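# Retrieve spanner from under battery guard into tray

## Task

A spanner has ended up beneath the transparent cover over the UPS batteries. Retrieve it and leave it lying flat inside the tray. The exposed battery terminals and the bar joining them are still energised even though the breaker is off. The job fails if the spanner ever bridges any two terminals, or if any part of the robot contacts a terminal. The hook lying on the bench is insulated and may be used.

## Robot and tools

ROBOT. Two UR7e-type arms, left_arm and right_arm, each carry a parallel gripper with 50 mm maximum opening and a wrist camera. Calibrated base origins in the scene frame: left_arm (+0.029, +0.420, 0) m, right_arm (+0.026, -0.348, 0) m, each turned about 1 degree about z. end_effector_position is the point midway between the finger pads. The fingertips lie 17.5 mm past it along the gripper's +z axis, and the fingers close along its x axis. A camera block reaches roughly 10 cm out toward the gripper's -y side and turns with the gripper.

FRAMES. Scene frame: origin at table-top height, halfway between the arms; +z up, +x away from the robot over the table, left_arm on +y. Reported positions (m), quaternions (wxyz) and velocities (m/s, rad/s) use this frame. Every commanded pose number is instead an offset along the current Hand target's own axes (tool axes).

execute_actions(actions, cameras). actions is a list of actions. Each action is a table of 1 to 15 rows, one row per 1/30 s step; if fewer than 15, the final row is repeated, so one action lasts 0.5 s. Every row has exactly 18 numbers, each in [-1, 1], covering both arms even if one is idle: left dx, dy, dz, rx, ry, rz, gripper position, force_limit, speed, then the same nine for the right arm. dx..rz are offsets from the Hand target as it stood when that action began, not from the preceding row; 1.0 equals 0.6 m or 180 degrees, and rx, ry, rz form a single rotation vector. Sending the same offset in a later action moves further. Six zeros re-request the current Hand target. Gripper position: +1 fully open, about -0.65 pads touching, -1 closes until stopped by an object. force_limit: -1 about 20 N per pad, 0 about 102 N, +1 about 185 N. speed: -1 is 20 mm/s, 0 is 85, +1 is 150. Both begin at +1. To keep a gripper unchanged, repeat the numbers you last sent; 0 is a real command. New force or speed only take effect after a position change of at least 0.01. cameras: list of names, ["all"], or []; images come by default only for an empty actions list.

move(target, speed, blend, stop_force, zero, blocking, cameras). target is one 18-number row (same layout and scale as above) or a list of up to 15 such rows; every row is an offset from the same starting Hand targets. Paths are straight, end together, and are cut off after 10 s. speed: m/s, 0.002 to 3.6, default 0.25 (turning up to twice that in rad/s), one value or one per target. blend: corner rounding in m, per target or one value; 0 means stop at each. stop_force: 3 to 120 N, shared by both arms; an arm's path ends when its wrist sensor feels that much push against its travel. Use it only with slow, non-rotating motions, omit it when lifting away from a contact. zero (default true) re-zeros the sensor before the move. blocking=false returns after 0.5 s and cannot be combined with stop_force. Keep finger numbers identical across a list. The result adds a "move:" line: done, off_target, moving, held or fault, plus limits=paced (pose clipped) or limits=held (steps withheld). Paths do not avoid obstacles; avoid routing a gripper close to its own arm's base.

wait(seconds 0 to 10, cameras): holds commands. stop(cameras): brakes a running move. zoom_image(camera, region [x0, y0, x1, y1] in pixels, at most 504 by 504) enlarges the latest image of a camera. zero_wrist_force(arm: left_arm or right_arm). read_manual(section) gives licence texts only. finished_scene(scene: 1 or 2) ends the scene irreversibly.

CAMERAS: cam_head_left, cam_head_right, cam_high, cam_low, cam_left_wrist, cam_right_wrist, all 896x504.

RESULTS. Hand target is the last commanded pose (after clipping); the next offsets start from it, and the gripper often rests slightly short of it. Wrist force and Wrist torque are given in the tool axes, zeroed at scene start; a third line shows the peak since last shown. object_status: 0 moving, 1 blocked while opening, 2 blocked while closing (a grip), 3 reached command or pads met (usually nothing held). Opening in mm is about (250 - position_measured) x 0.202. Joint torques include arm weight. Step readings list some intermediate positions. Also shown: joint positions, motor temperatures, Tool commands.

CAUTIONS. Commanded orientation is clipped each step to within 32 degrees of the measured one. Arms are stiff: commanding even slightly beyond a firm contact can trigger a fault. A fault (joint contact torque over limit: 133 N m for shoulder and elbow, 24.9 N m for wrists; or about 150 N outside force) brakes that arm for 10 s. Motors at 70 C show MOTOR HOT; at 85 C the arm locks for 30 to 60 s. Arms must not press or collide with each other; a clearance check helps but is not guaranteed. Never let the robot touch a terminal or the link bar, and keep the spanner from resting across two terminals while dragging it; the insulated hook is the safe tool to reach under the guard. Move slowly near the batteries, avoid drops, slams and hard pushes, keep everything on the table, and make sure the spanner lies flat in the tray and stays there after release. Loose items may occasionally be nudged by outside pushes.

Each tool is called after "Emit:" as name(argument=value, ...) on one line, values as JSON.

## Session

Emit:
execute_actions(actions=[])

Scene clock: 0.00 s.
left_arm: end_effector_position=(+0.9575, +0.1574, +0.3907) position_measured=3 object_status=3 end_effector_quat_wxyz=(+0.505, +0.191, +0.834, +0.115) | right_arm: end_effector_position=(+0.7836, -0.3007, +0.1442) position_measured=3 object_status=3 end_effector_quat_wxyz=(-0.137, -0.659, +0.739, +0.039)
Joint positions: left_arm=[-0.554 -0.809 0.922 -2.708 -1.1 -1.391] | right_arm=[3.413 -2.453 -0.719 -1.821 1.516 -2.761]
Joint velocities: within noise
Joint torques (N m): no reading
Motor temperatures (°C): left_arm=[28 32 29 38 39 41] | right_arm=[36 31 28 38 36 34]
Wrist force (N): no reading
Wrist torque (N m): no reading
Wrist force, peak (N): no reading
Hand target: left_arm +0.9575, +0.1574, +0.3907; +0.505, +0.191, +0.834, +0.115 | right_arm +0.7836, -0.3007, +0.1442; -0.137, -0.659, +0.739, +0.039
Tool commands: left_gripper/position=+1.0 left_gripper/force_limit=+1.0 left_gripper/speed=+1.0 right_gripper/position=+1.0 right_gripper/force_limit=+1.0 right_gripper/speed=+1.0

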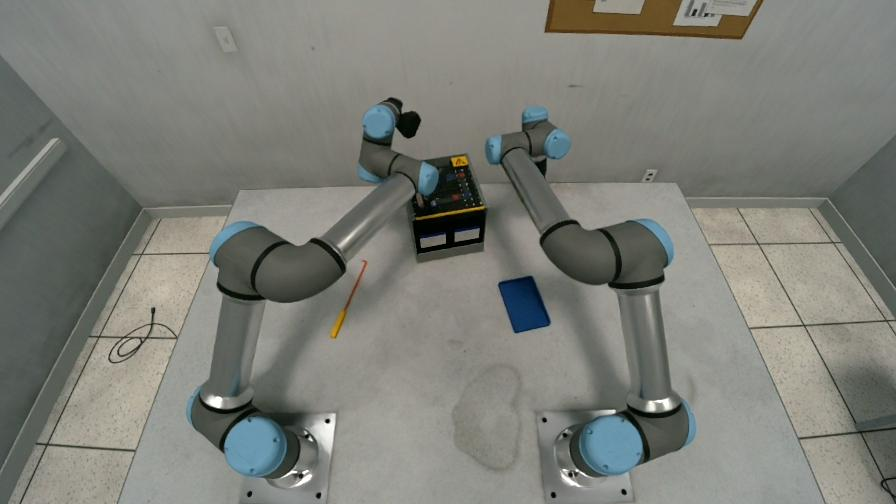

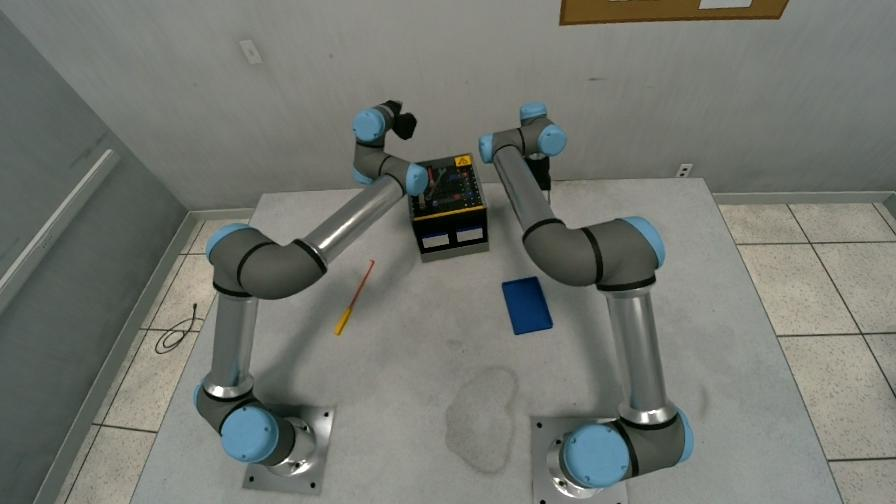

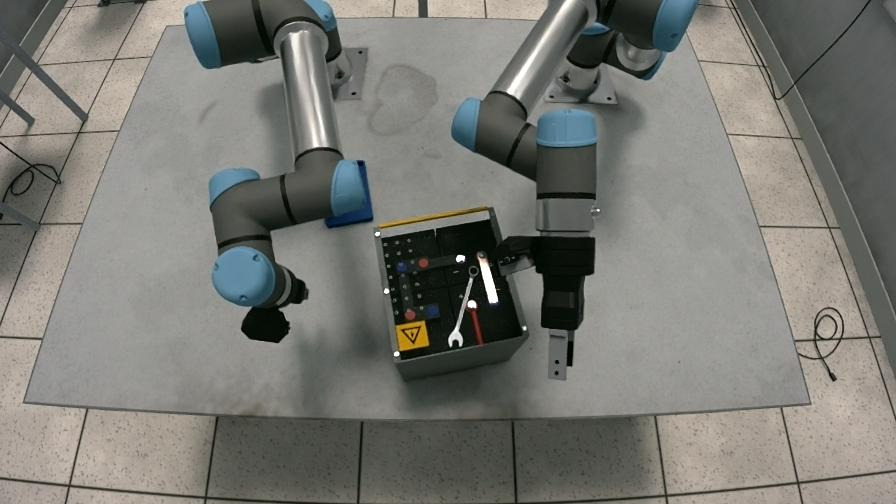

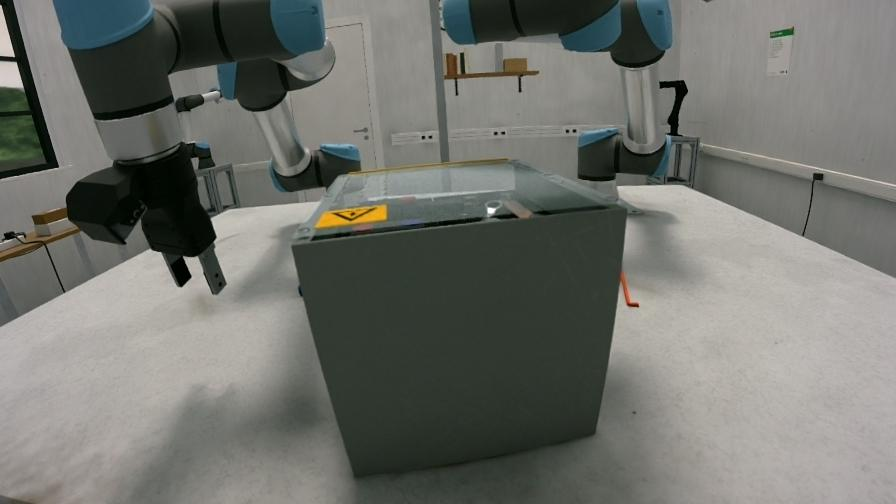

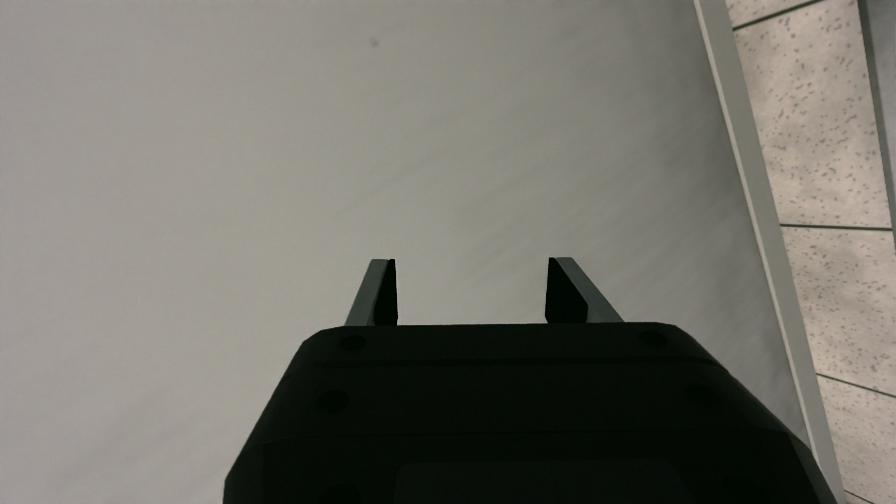

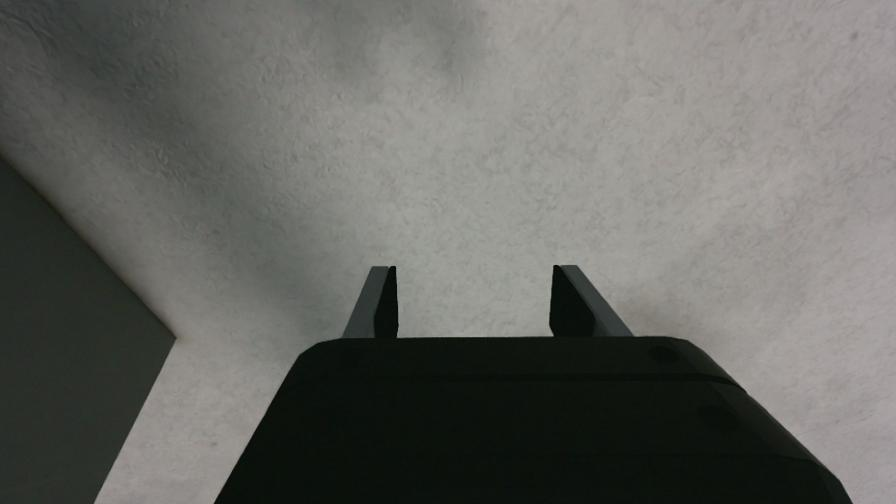

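Emit:
zoom_image(camera="cam_high", region=[350, 190, 550, 390])

Emit:
zoom_image(camera="cam_low", region=[280, 140, 650, 310])

Emit:
zoom_image(camera="cam_head_left", region=[320, 130, 560, 350])

Emit:
zoom_image(camera="cam_head_right", region=[320, 130, 560, 350])

Scaled by 2.520.

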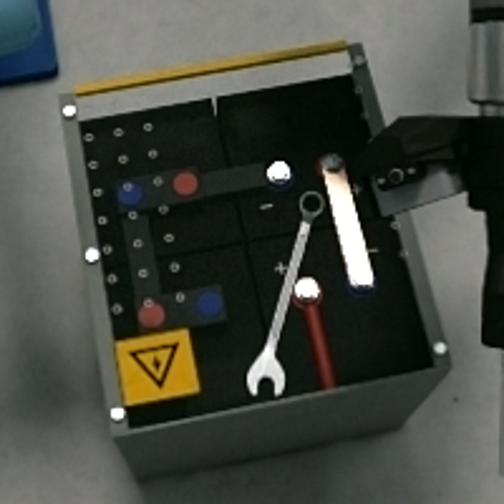

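Scaled by 1.362.

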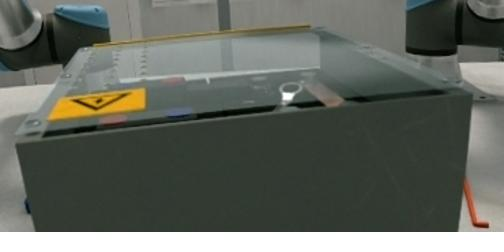

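Scaled by 2.100.

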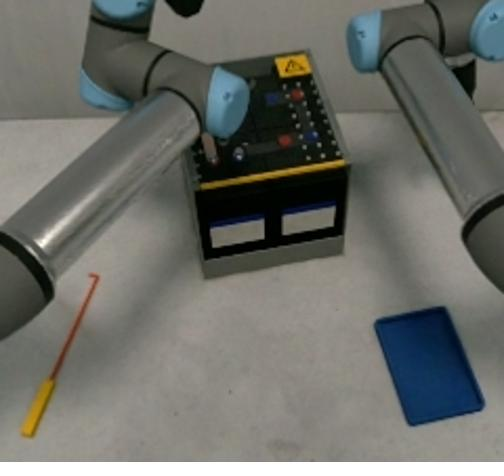

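Scaled by 2.100.

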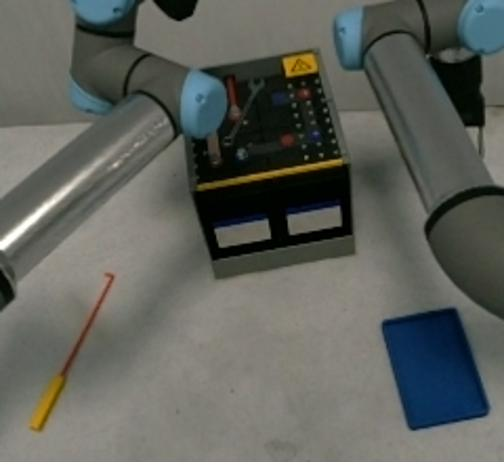

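Emit:
move(target=[[-0.0287, 0.0135, -0.2988, 0, 0, 0, 1, 1, 1, 0, 0, 0, 0, 0, 0, 1, 1, 1], [0.1675, -0.2795, -0.6243, 0.1602, 0.1010, 0.3469, 1, 1, 1, 0, 0, 0, 0, 0, 0, 1, 1, 1]], blend=[0.05, 0], speed=0.5, cameras=["all"])

Scene clock: 5.13 s.
left_arm: end_effector_position=(+0.5498, +0.0503, +0.4196) position_measured=3 object_status=3 end_effector_quat_wxyz=(+0.183, +0.683, +0.683, +0.183) | right_arm: end_effector_position=(+0.7836, -0.3007, +0.1442) position_measured=3 object_status=3 end_effector_quat_wxyz=(-0.137, -0.659, +0.739, +0.039)
Joint positions: left_arm=[-1.022 -1.487 1.415 -1.797 -1.134 -0.94] | right_arm=[3.413 -2.453 -0.719 -1.821 1.516 -2.761]
Joint torques (N m): left_arm=[-10.44 -21.47 -35.94 -1.13 -0.24 2.24] | right_arm=[0.53 63.33 23.86 2.1 -0.12 -0.01]
Wrist force (N): left_arm=[0.2 -1.7 -0.1] | right_arm=[0.0 0.0 0.1]
Wrist torque (N m): left_arm=[0.03 -0.48 0.37] | right_arm=[0.00 0.00 0.00]
Wrist force, peak (N): left_arm=[-0.4 -3.3 -0.5] | right_arm=[0.0 0.0 0.4]
Hand target: left_arm +0.5498, +0.0503, +0.4195; +0.183, +0.683, +0.683, +0.183 | right_arm +0.7836, -0.3007, +0.1442; -0.137, -0.659, +0.739, +0.039
Off the commanded pose: left_arm 0.000 m, 0 deg | right_arm 0.000 m, 0 deg.
move: done

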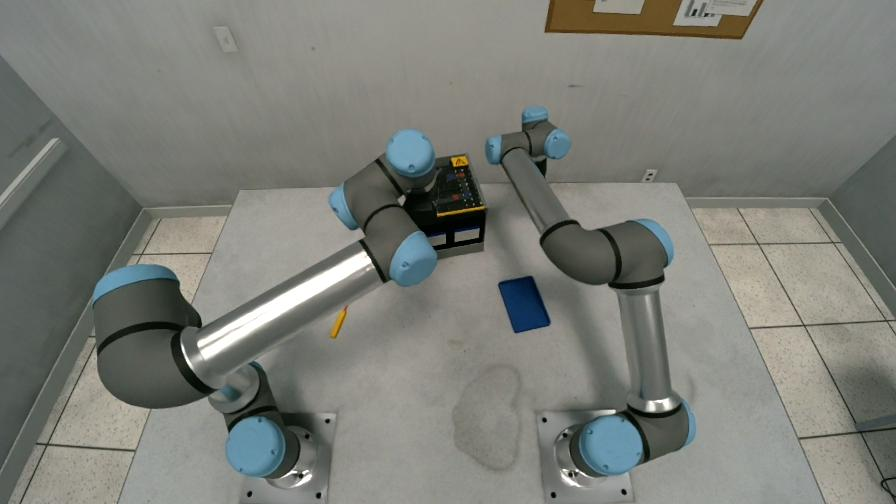

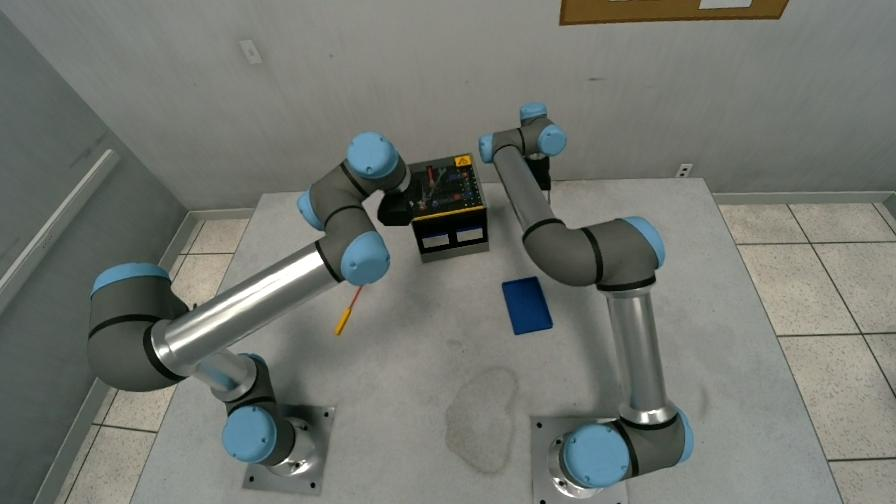

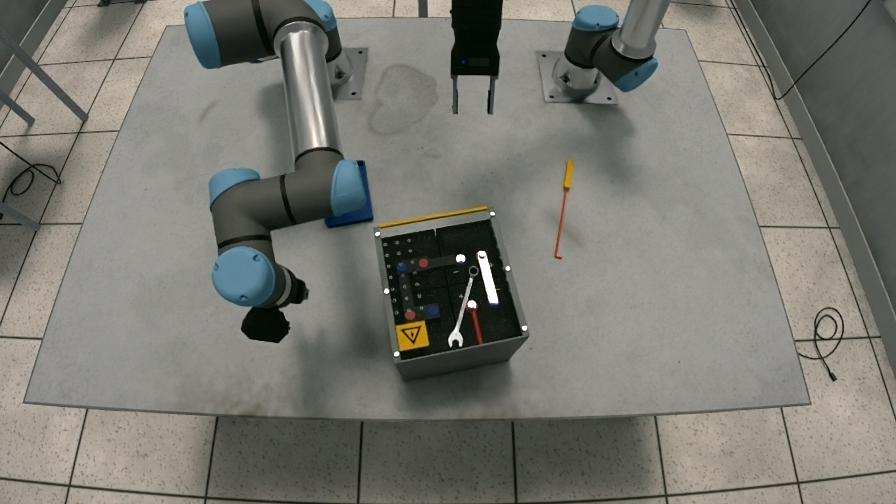

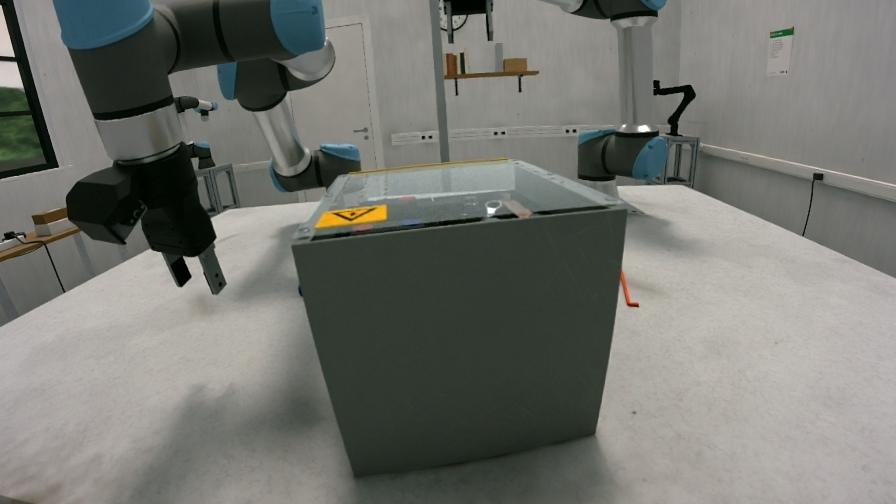

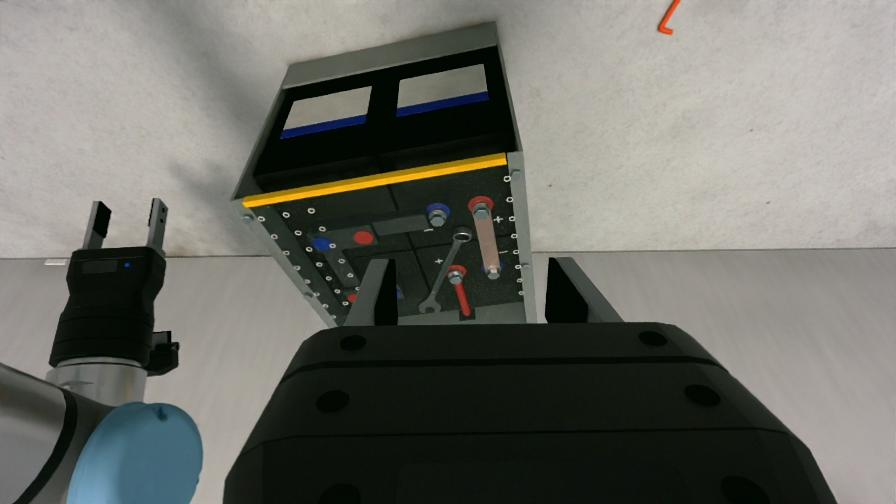

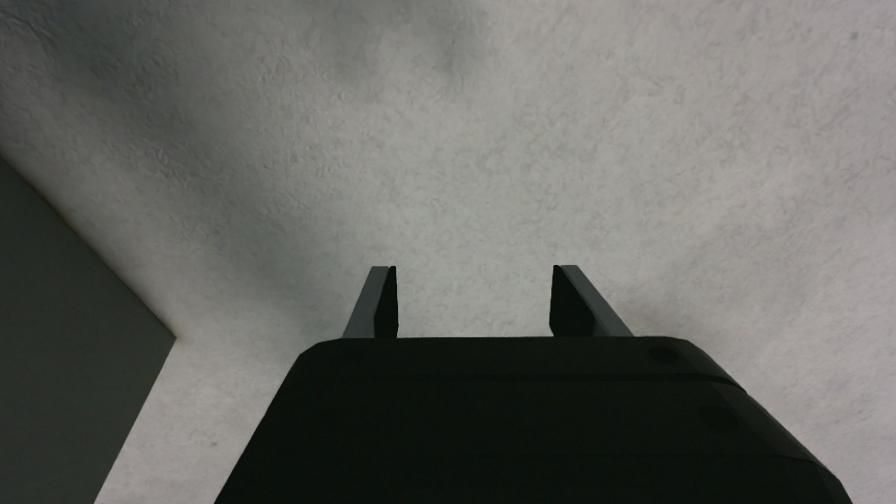

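Emit:
zoom_image(camera="cam_left_wrist", region=[225, 140, 545, 330])

Emit:
zoom_image(camera="cam_left_wrist", region=[400, 170, 540, 330])

Emit:
zoom_image(camera="cam_high", region=[370, 200, 540, 360])

Emit:
zoom_image(camera="cam_high", region=[520, 150, 620, 270])

Scaled by 1.575.

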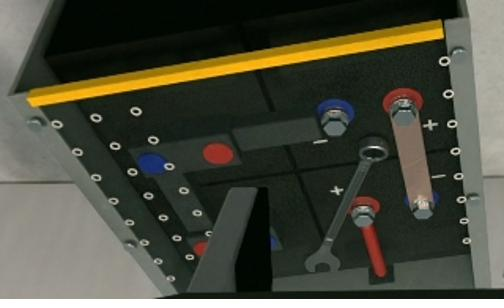

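Scaled by 3.150.

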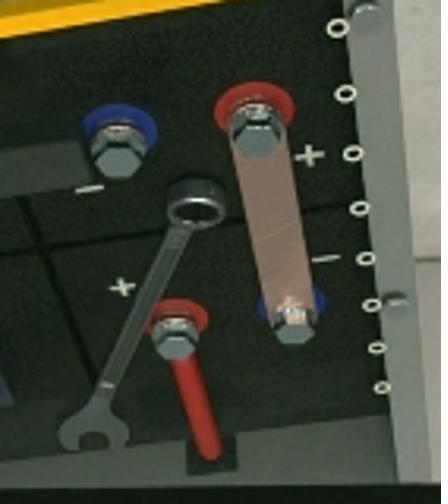

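Scaled by 2.965.

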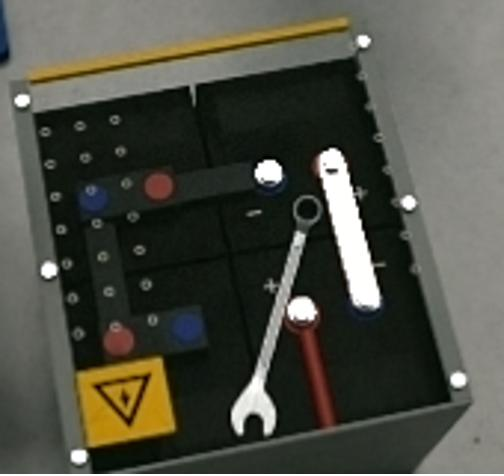

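Scaled by 4.200.

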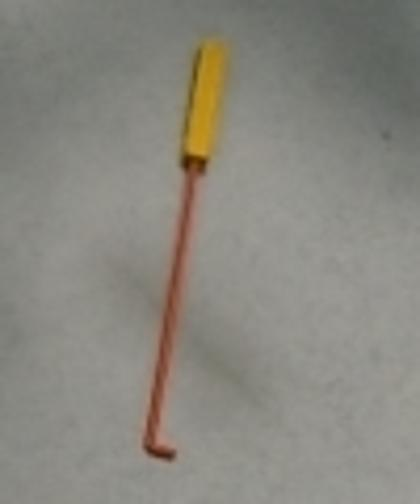

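Emit:
zoom_image(camera="cam_left_wrist", region=[220, 10, 540, 220])

Emit:
zoom_image(camera="cam_left_wrist", region=[400, 130, 540, 220])

Emit:
zoom_image(camera="cam_low", region=[400, 150, 640, 260])

Scaled by 1.575.

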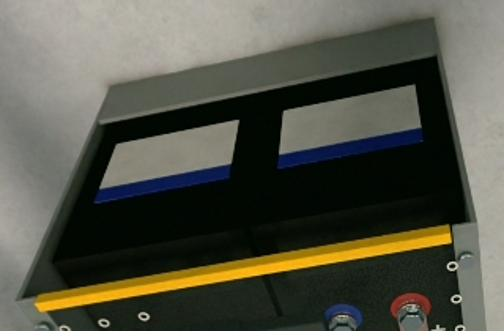

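Scaled by 3.600.

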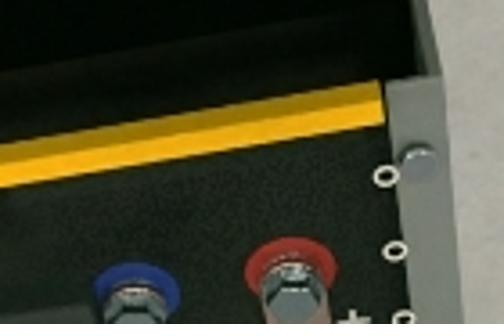

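Scaled by 2.100.

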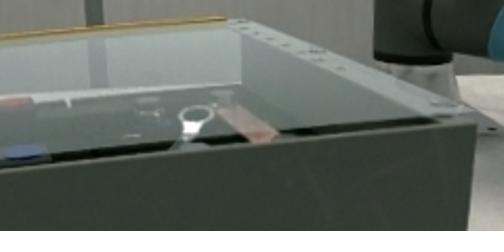

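Emit:
move(target=[[0.225, -0.152, 0.047, 0.0833, 0, 0, 1, 1, 1, 0.0925, 0.3407, -0.1198, 0.2635, -0.099, -0.098, 1, 1, 1], [0.45, -0.3043, 0.0937, 0.1667, 0, 0, 1, 1, 1, -0.1925, 0.4753, -0.1382, 0.5271, -0.198, -0.1963, 1, 1, 1]], blend=[0.05, 0], speed=0.6, cameras=["cam_left_wrist", "cam_right_wrist", "cam_high", "cam_head_left"])

Scene clock: 9.07 s.
left_arm: end_effector_position=(+0.4198, +0.3204, +0.2797) position_measured=3 object_status=3 end_effector_quat_wxyz=(+0.000, +0.707, +0.707, +0.000) | right_arm: end_effector_position=(+0.5410, -0.1399, +0.2740) position_measured=3 object_status=3 end_effector_quat_wxyz=(-0.596, +0.673, -0.327, +0.291)
Joint positions: left_arm=[-0.602 -1.831 1.919 -1.659 -1.57 -0.587] | right_arm=[3.747 -1.868 -2.451 1.056 1.643 -3.152]
Joint torques (N m): left_arm=[8.55 -21.7 -17.75 -0.61 -1.21 2.27] | right_arm=[9.67 16.07 16.59 4.62 -1.96 -1.83]
Wrist force (N): left_arm=[-0.1 -1.8 -0.4] | right_arm=[-1.3 -4.0 2.4]
Wrist torque (N m): left_arm=[-0.06 -0.46 0.40] | right_arm=[-0.61 0.43 0.37]
Wrist force, peak (N): left_arm=[0.8 -2.1 -0.2] | right_arm=[-2.3 -3.9 2.6]
Hand target: left_arm +0.4198, +0.3204, +0.2797; +0.000, +0.707, +0.707, +0.000 | right_arm +0.5410, -0.1399, +0.2740; -0.596, +0.673, -0.327, +0.291
Off the commanded pose: left_arm 0.000 m, 0 deg | right_arm 0.000 m, 0 deg.
move: done
Images, in order (width x height): cam_head_left 896x504, cam_high 896x504, cam_left_wrist 896x504, cam_right_wrist 896x504.

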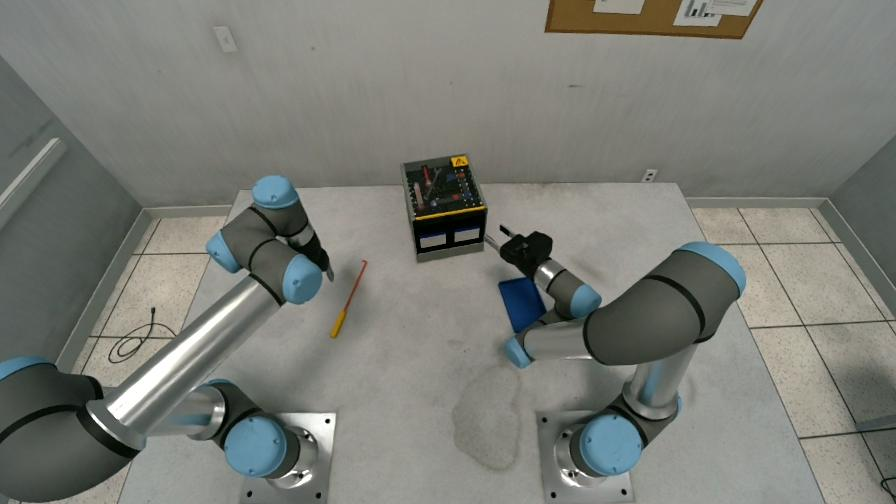

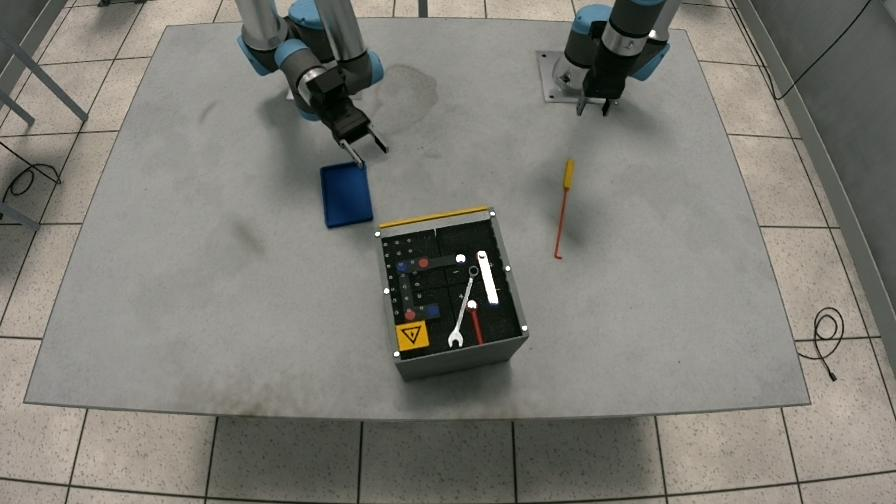

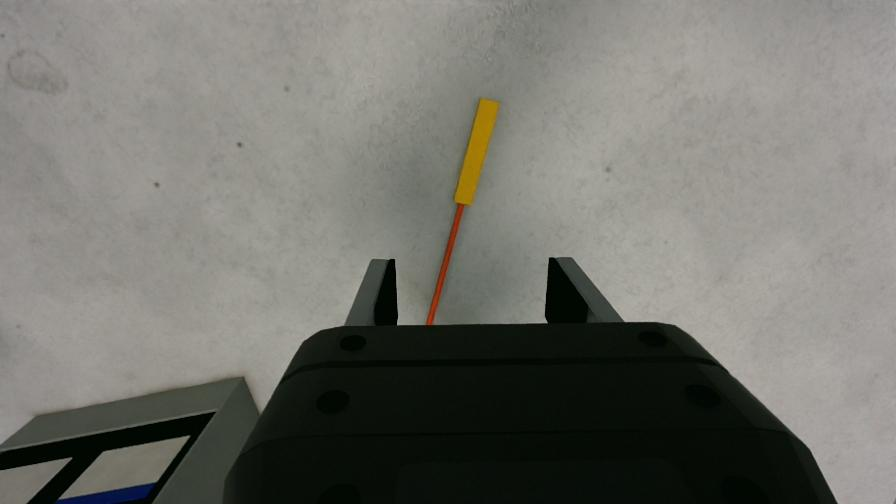

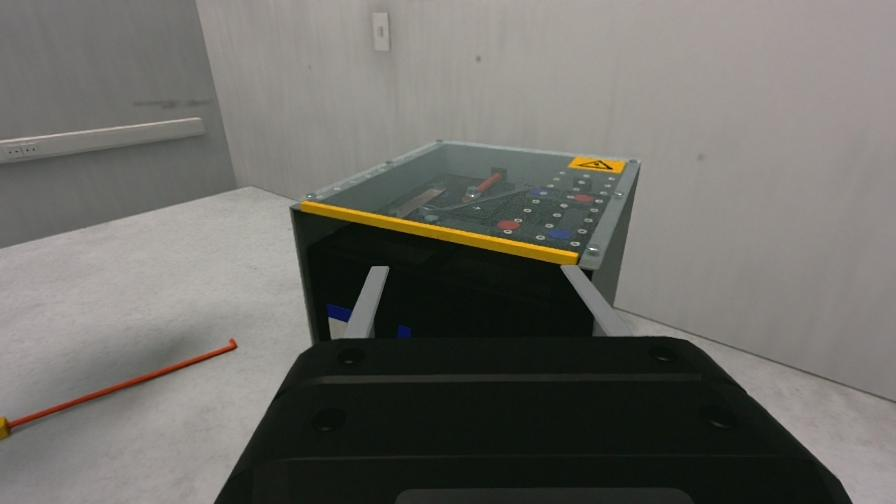

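Emit:
zoom_image(camera="cam_right_wrist", region=[280, 130, 650, 340])

Emit:
zoom_image(camera="cam_right_wrist", region=[380, 160, 560, 260])

Emit:
zoom_image(camera="cam_high", region=[300, 140, 540, 380])

Scaled by 1.362.

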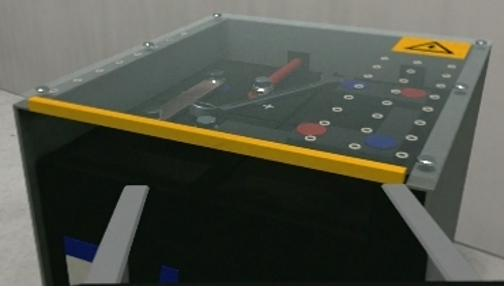

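Scaled by 2.800.

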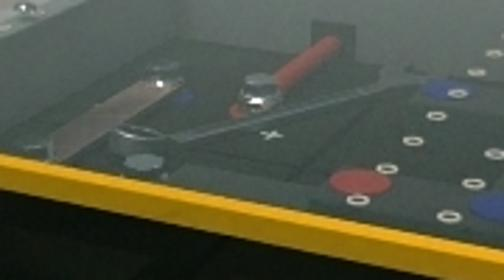

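Scaled by 2.100.

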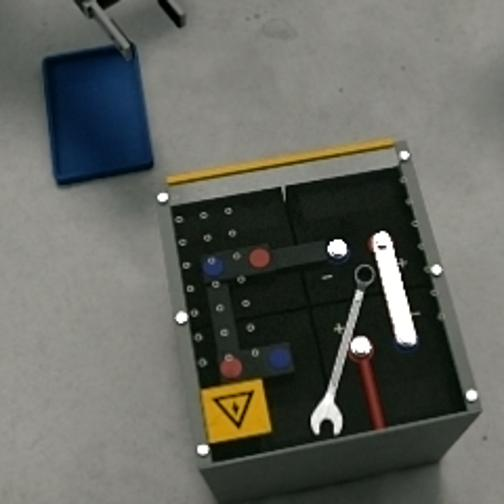

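Emit:
move(target=[0.0217, 0, 0.3328, 0, 0, 0.0778, 1, 1, 1, -0.0577, -0.087, 0.2908, -0.1496, 0.0687, 0.0261, 1, 1, 1], speed=0.35, cameras=["cam_left_wrist", "cam_right_wrist", "cam_head_left"])

Emit:
zoom_image(camera="cam_right_wrist", region=[250, 60, 650, 340])

Scene clock: 14.03 s.
left_arm: end_effector_position=(+0.4198, +0.3335, +0.0800) position_measured=3 object_status=3 end_effector_quat_wxyz=(+0.000, +0.788, +0.616, +0.000) | right_arm: end_effector_position=(+0.6610, -0.0019, +0.3046) position_measured=3 object_status=3 end_effector_quat_wxyz=(-0.396, +0.745, -0.475, +0.252)
Joint positions: left_arm=[-0.572 -1.632 2.315 -2.254 -1.57 -0.313] | right_arm=[3.946 -1.808 -1.89 -0.067 1.278 -2.937]
Joint torques (N m): left_arm=[8.09 -8.17 -12.26 -5.59 -1.12 2.24] | right_arm=[-8.51 25.33 28.14 1.4 -1.66 1.99]
Wrist force (N): left_arm=[-0.4 -1.7 -0.7] | right_arm=[-0.9 -3.5 1.5]
Wrist torque (N m): left_arm=[-0.05 -0.41 0.40] | right_arm=[-0.56 0.27 0.23]
Wrist force, peak (N): left_arm=[-0.4 -2.0 -2.1] | right_arm=[-1.9 -5.5 2.5]
Hand target: left_arm +0.4198, +0.3335, +0.0800; +0.000, +0.788, +0.616, +0.000 | right_arm +0.6610, -0.0019, +0.3046; -0.396, +0.745, -0.475, +0.252
Off the commanded pose: left_arm 0.000 m, 0 deg | right_arm 0.000 m, 0 deg.
move: done
Images, in order (width x height): cam_head_left 896x504, cam_left_wrist 896x504, cam_right_wrist 896x504.

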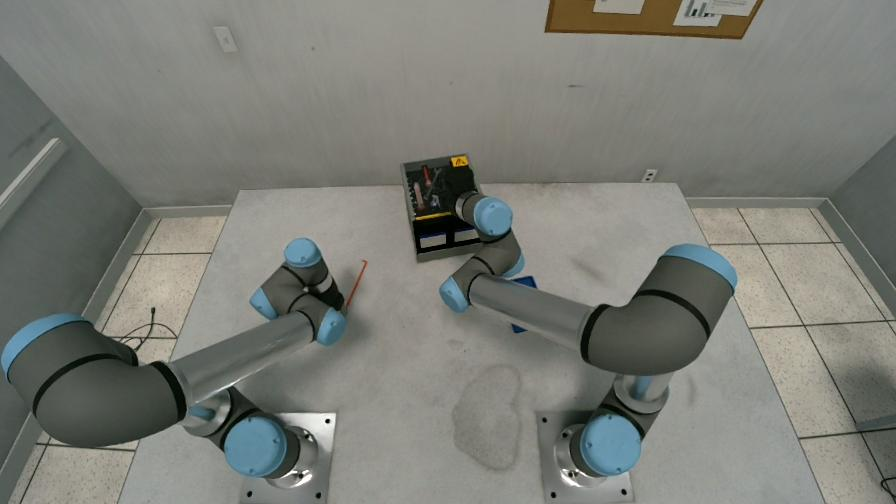

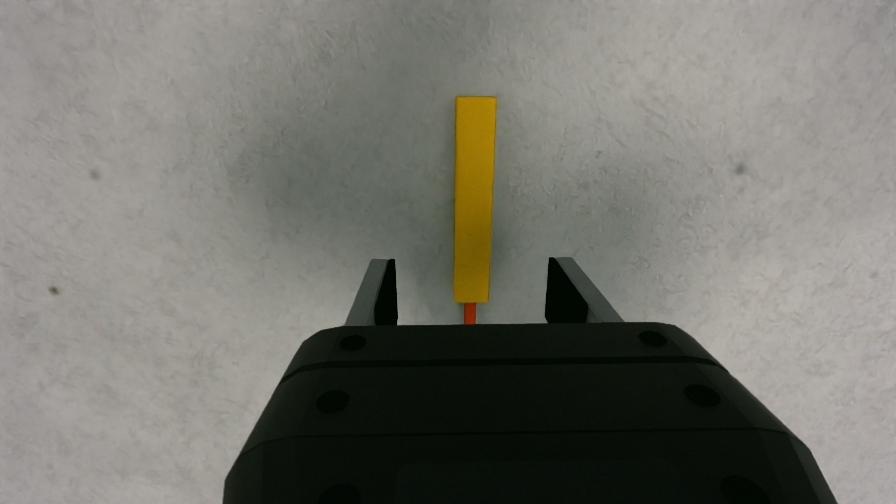

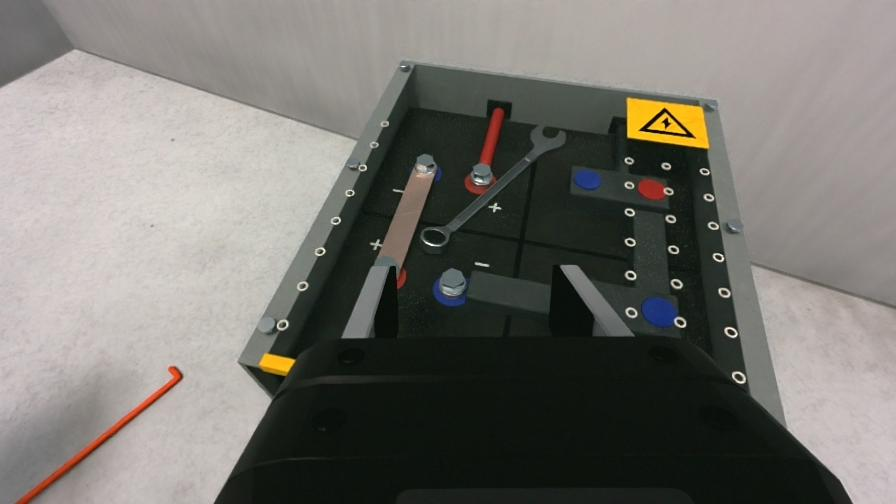

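Scaled by 1.260.

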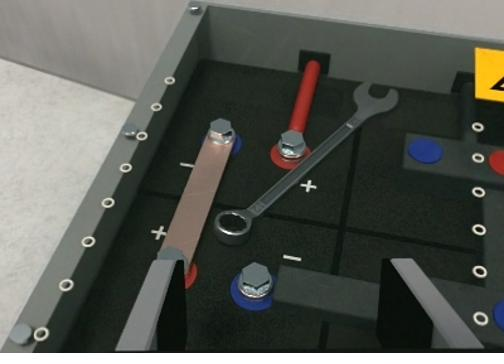

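Emit:
zoom_image(camera="cam_right_wrist", region=[340, 90, 600, 330])

Emit:
zoom_image(camera="cam_right_wrist", region=[540, 90, 780, 400])

Scaled by 1.938.

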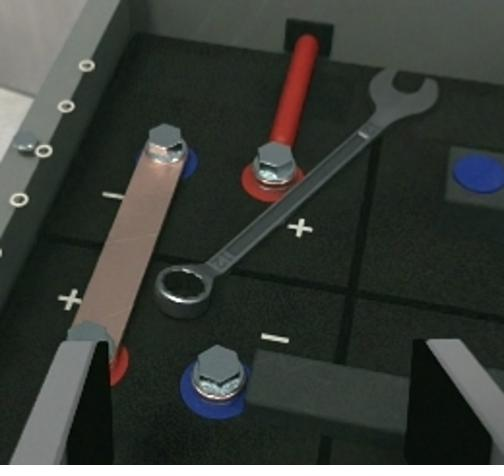

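Scaled by 1.626.

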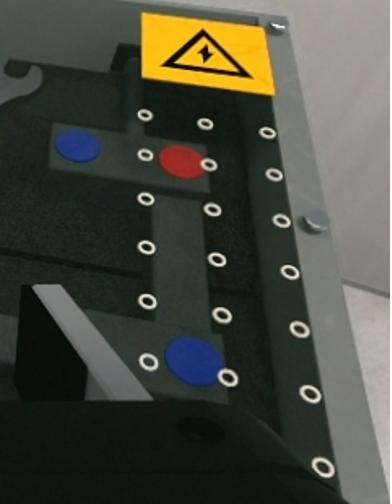

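Emit:
move(target=[0.0033, 0, 0.0667, 0, 0, 0, 1, 1, 1, -0.04, 0.2798, -0.051, 0.2644, 0.0178, 0.0032, 1, 1, 1], speed=0.3, cameras=["cam_left_wrist", "cam_right_wrist"])

Emit:
zoom_image(camera="cam_right_wrist", region=[200, 60, 700, 340])

Scene clock: 18.73 s.
left_arm: end_effector_position=(+0.4203, +0.3354, +0.0400) position_measured=3 object_status=3 end_effector_quat_wxyz=(+0.000, +0.788, +0.616, +0.000) | right_arm: end_effector_position=(+0.5532, -0.0281, +0.1906) position_measured=3 object_status=3 end_effector_quat_wxyz=(+0.621, -0.551, +0.369, -0.418)
Joint positions: left_arm=[-0.567 -1.542 2.368 -2.396 -1.57 -0.308] | right_arm=[4.185 -2.397 -2.208 1.615 0.933 -3.235]
Joint torques (N m): left_arm=[8.53 -10.39 -9.93 -5.69 0.01 2.26] | right_arm=[0.51 38.15 2.92 1.8 0.31 -0.14]
Wrist force (N): left_arm=[-0.2 -1.5 -0.2] | right_arm=[-1.4 -3.8 2.5]
Wrist torque (N m): left_arm=[-0.02 -0.43 0.40] | right_arm=[-0.55 0.49 0.29]
Wrist force, peak (N): left_arm=[-0.4 -1.9 -0.7] | right_arm=[-2.3 4.6 -3.5]
Hand target: left_arm +0.4203, +0.3354, +0.0400; +0.000, +0.788, +0.616, +0.000 | right_arm +0.5532, -0.0281, +0.1906; +0.621, -0.551, +0.369, -0.418 (not the last commanded pose)
Tool commands: left_gripper/position=+1.0 left_gripper/force_limit=+1.0 left_gripper/speed=+1.0 right_gripper/position=+1.0 right_gripper/force_limit=+1.0 right_gripper/speed=+1.0
Off the commanded pose: left_arm 0.000 m, 0 deg | right_arm 0.013 m, 7 deg.
FORCE FAULT: contact force on the right arm reached its limit, and that arm stopped. The contact can be on any part of that arm, not only on its tool. That arm's remaining commands of this call were not run. That arm is still stopped at the end of this call. That arm stays stopped for about 10 more seconds. Until then a move that you send moves the other arm only, and its call returns only when the move has ended. Once the stop has ended, the next robot result says so. If the stop ends while you think or write, that arm runs what you send next, counted from a new Hand target: where the arm stands when the stop ends. While its stop runs, that arm takes no new command, but its gripper still runs the gripper command that each later call begins with. Until it ends, the stop uses up actions while you think or wait. An arm that is not stopped still takes commands.
move: fault (right_arm)
Images, in order (width x height): cam_left_wrist 896x504, cam_right_wrist 896x504.

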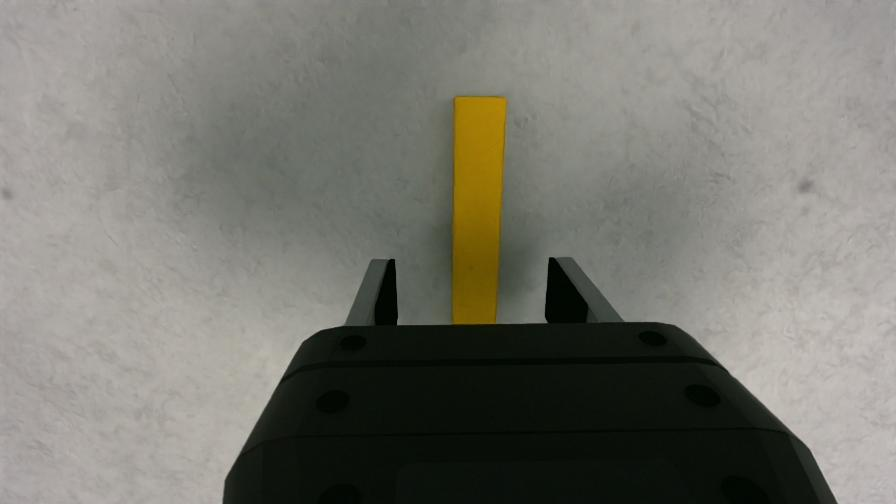

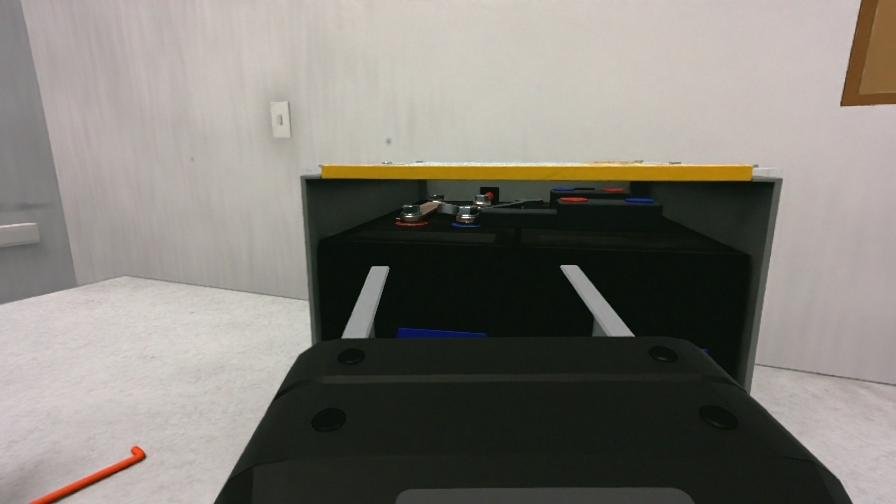

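Scaled by 1.008.

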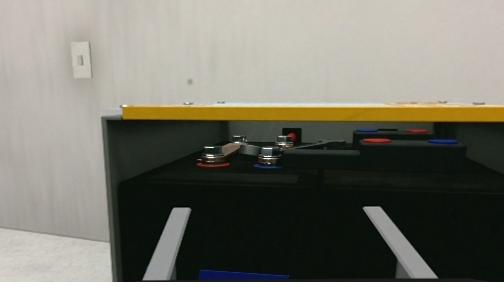

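Emit:
zoom_image(camera="cam_right_wrist", region=[380, 150, 580, 250])

Emit:
move(target=[0, 0, 0.045, 0, 0, 0, 1, 1, 1, 0, 0, 0, 0, 0, 0, 1, 1, 1], speed=0.03, stop_force=6, cameras=["cam_head_left", "cam_high"])

Scaled by 2.520.

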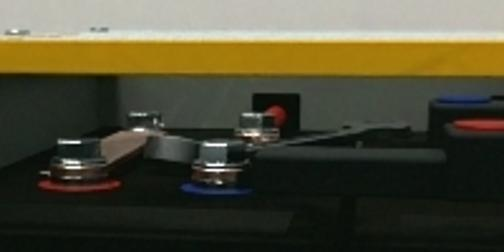

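Scene clock: 21.00 s.
left_arm: end_effector_position=(+0.4202, +0.3355, +0.0173) position_measured=3 object_status=3 end_effector_quat_wxyz=(+0.000, +0.788, +0.616, +0.000) | right_arm: end_effector_position=(+0.5532, -0.0281, +0.1906) position_measured=3 object_status=3 end_effector_quat_wxyz=(+0.621, -0.551, +0.369, -0.418)
Joint positions: left_arm=[-0.567 -1.483 2.392 -2.48 -1.57 -0.308] | right_arm=[4.185 -2.397 -2.208 1.615 0.933 -3.235]
Joint torques (N m): left_arm=[6.18 -29.69 -26.01 -4.76 0.34 1.84] | right_arm=[0.6 38.81 2.87 1.77 0.22 -0.04]
Wrist force (N): left_arm=[-0.2 -1.7 -0.4] | right_arm=[-1.4 -3.9 2.2]
Wrist torque (N m): left_arm=[-0.05 -0.42 0.39] | right_arm=[-0.57 0.49 0.29]
Wrist force, peak (N): left_arm=[1.9 -22.7 -92.6] | right_arm=[-1.4 -4.2 2.5]
Hand target: left_arm +0.4203, +0.3355, +0.0173; +0.000, +0.788, +0.616, +0.000 (not the last commanded pose) | right_arm +0.5532, -0.0281, +0.1906; +0.621, -0.551, +0.369, -0.418
Tool commands: left_gripper/position=+1.0 left_gripper/force_limit=+1.0 left_gripper/speed=+1.0 right_gripper/position=+1.0 right_gripper/force_limit=+1.0 right_gripper/speed=+1.0
Off the commanded pose: left_arm 0.004 m, 0 deg.
FORCE FAULT, CONTINUED: the right arm was still stopped when this call began, by the force fault that an earlier result reported. That arm ran no command of this call. That arm is still stopped at the end of this call. That arm stays stopped for about 7 more seconds. If the stop ends while you think or write, that arm runs what you send next, counted from a new Hand target: where the arm stands when the stop ends. While its stop runs, that arm takes no new command, but its gripper still runs the gripper command that each later call begins with.
move: contact (left_arm), not run (right_arm; its earlier fault stop)
Images, in order (width x height): cam_head_left 896x504, cam_high 896x504.

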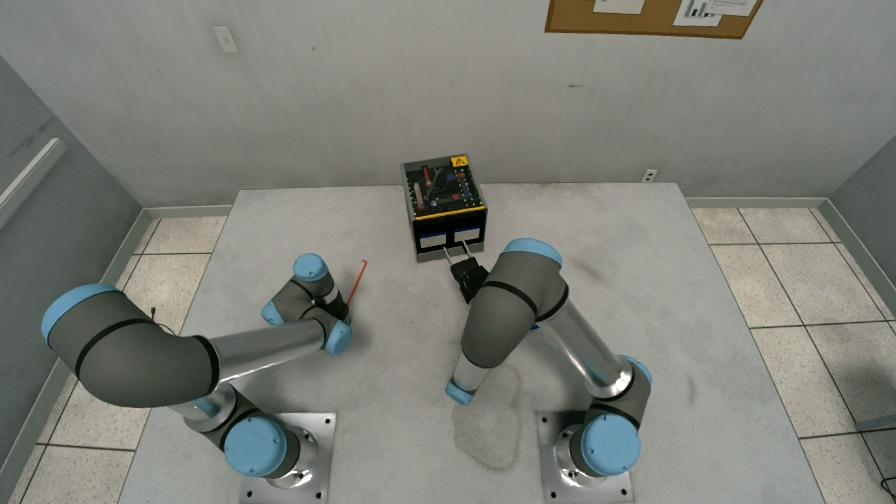

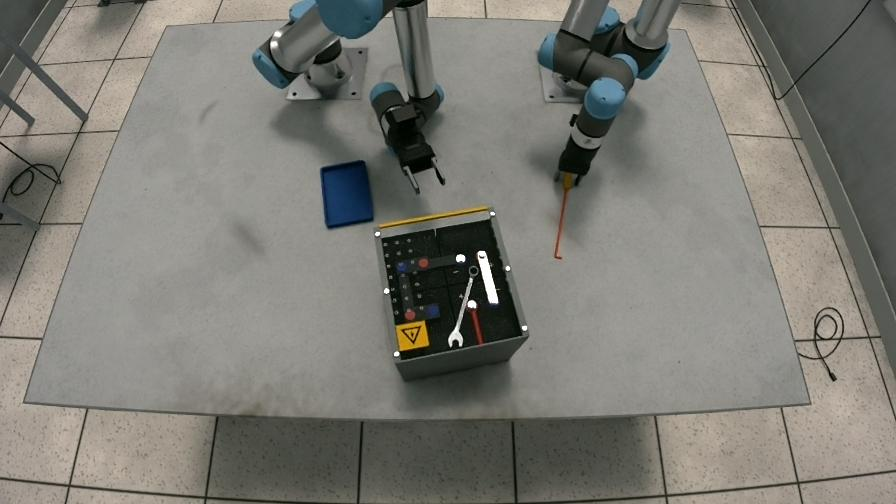

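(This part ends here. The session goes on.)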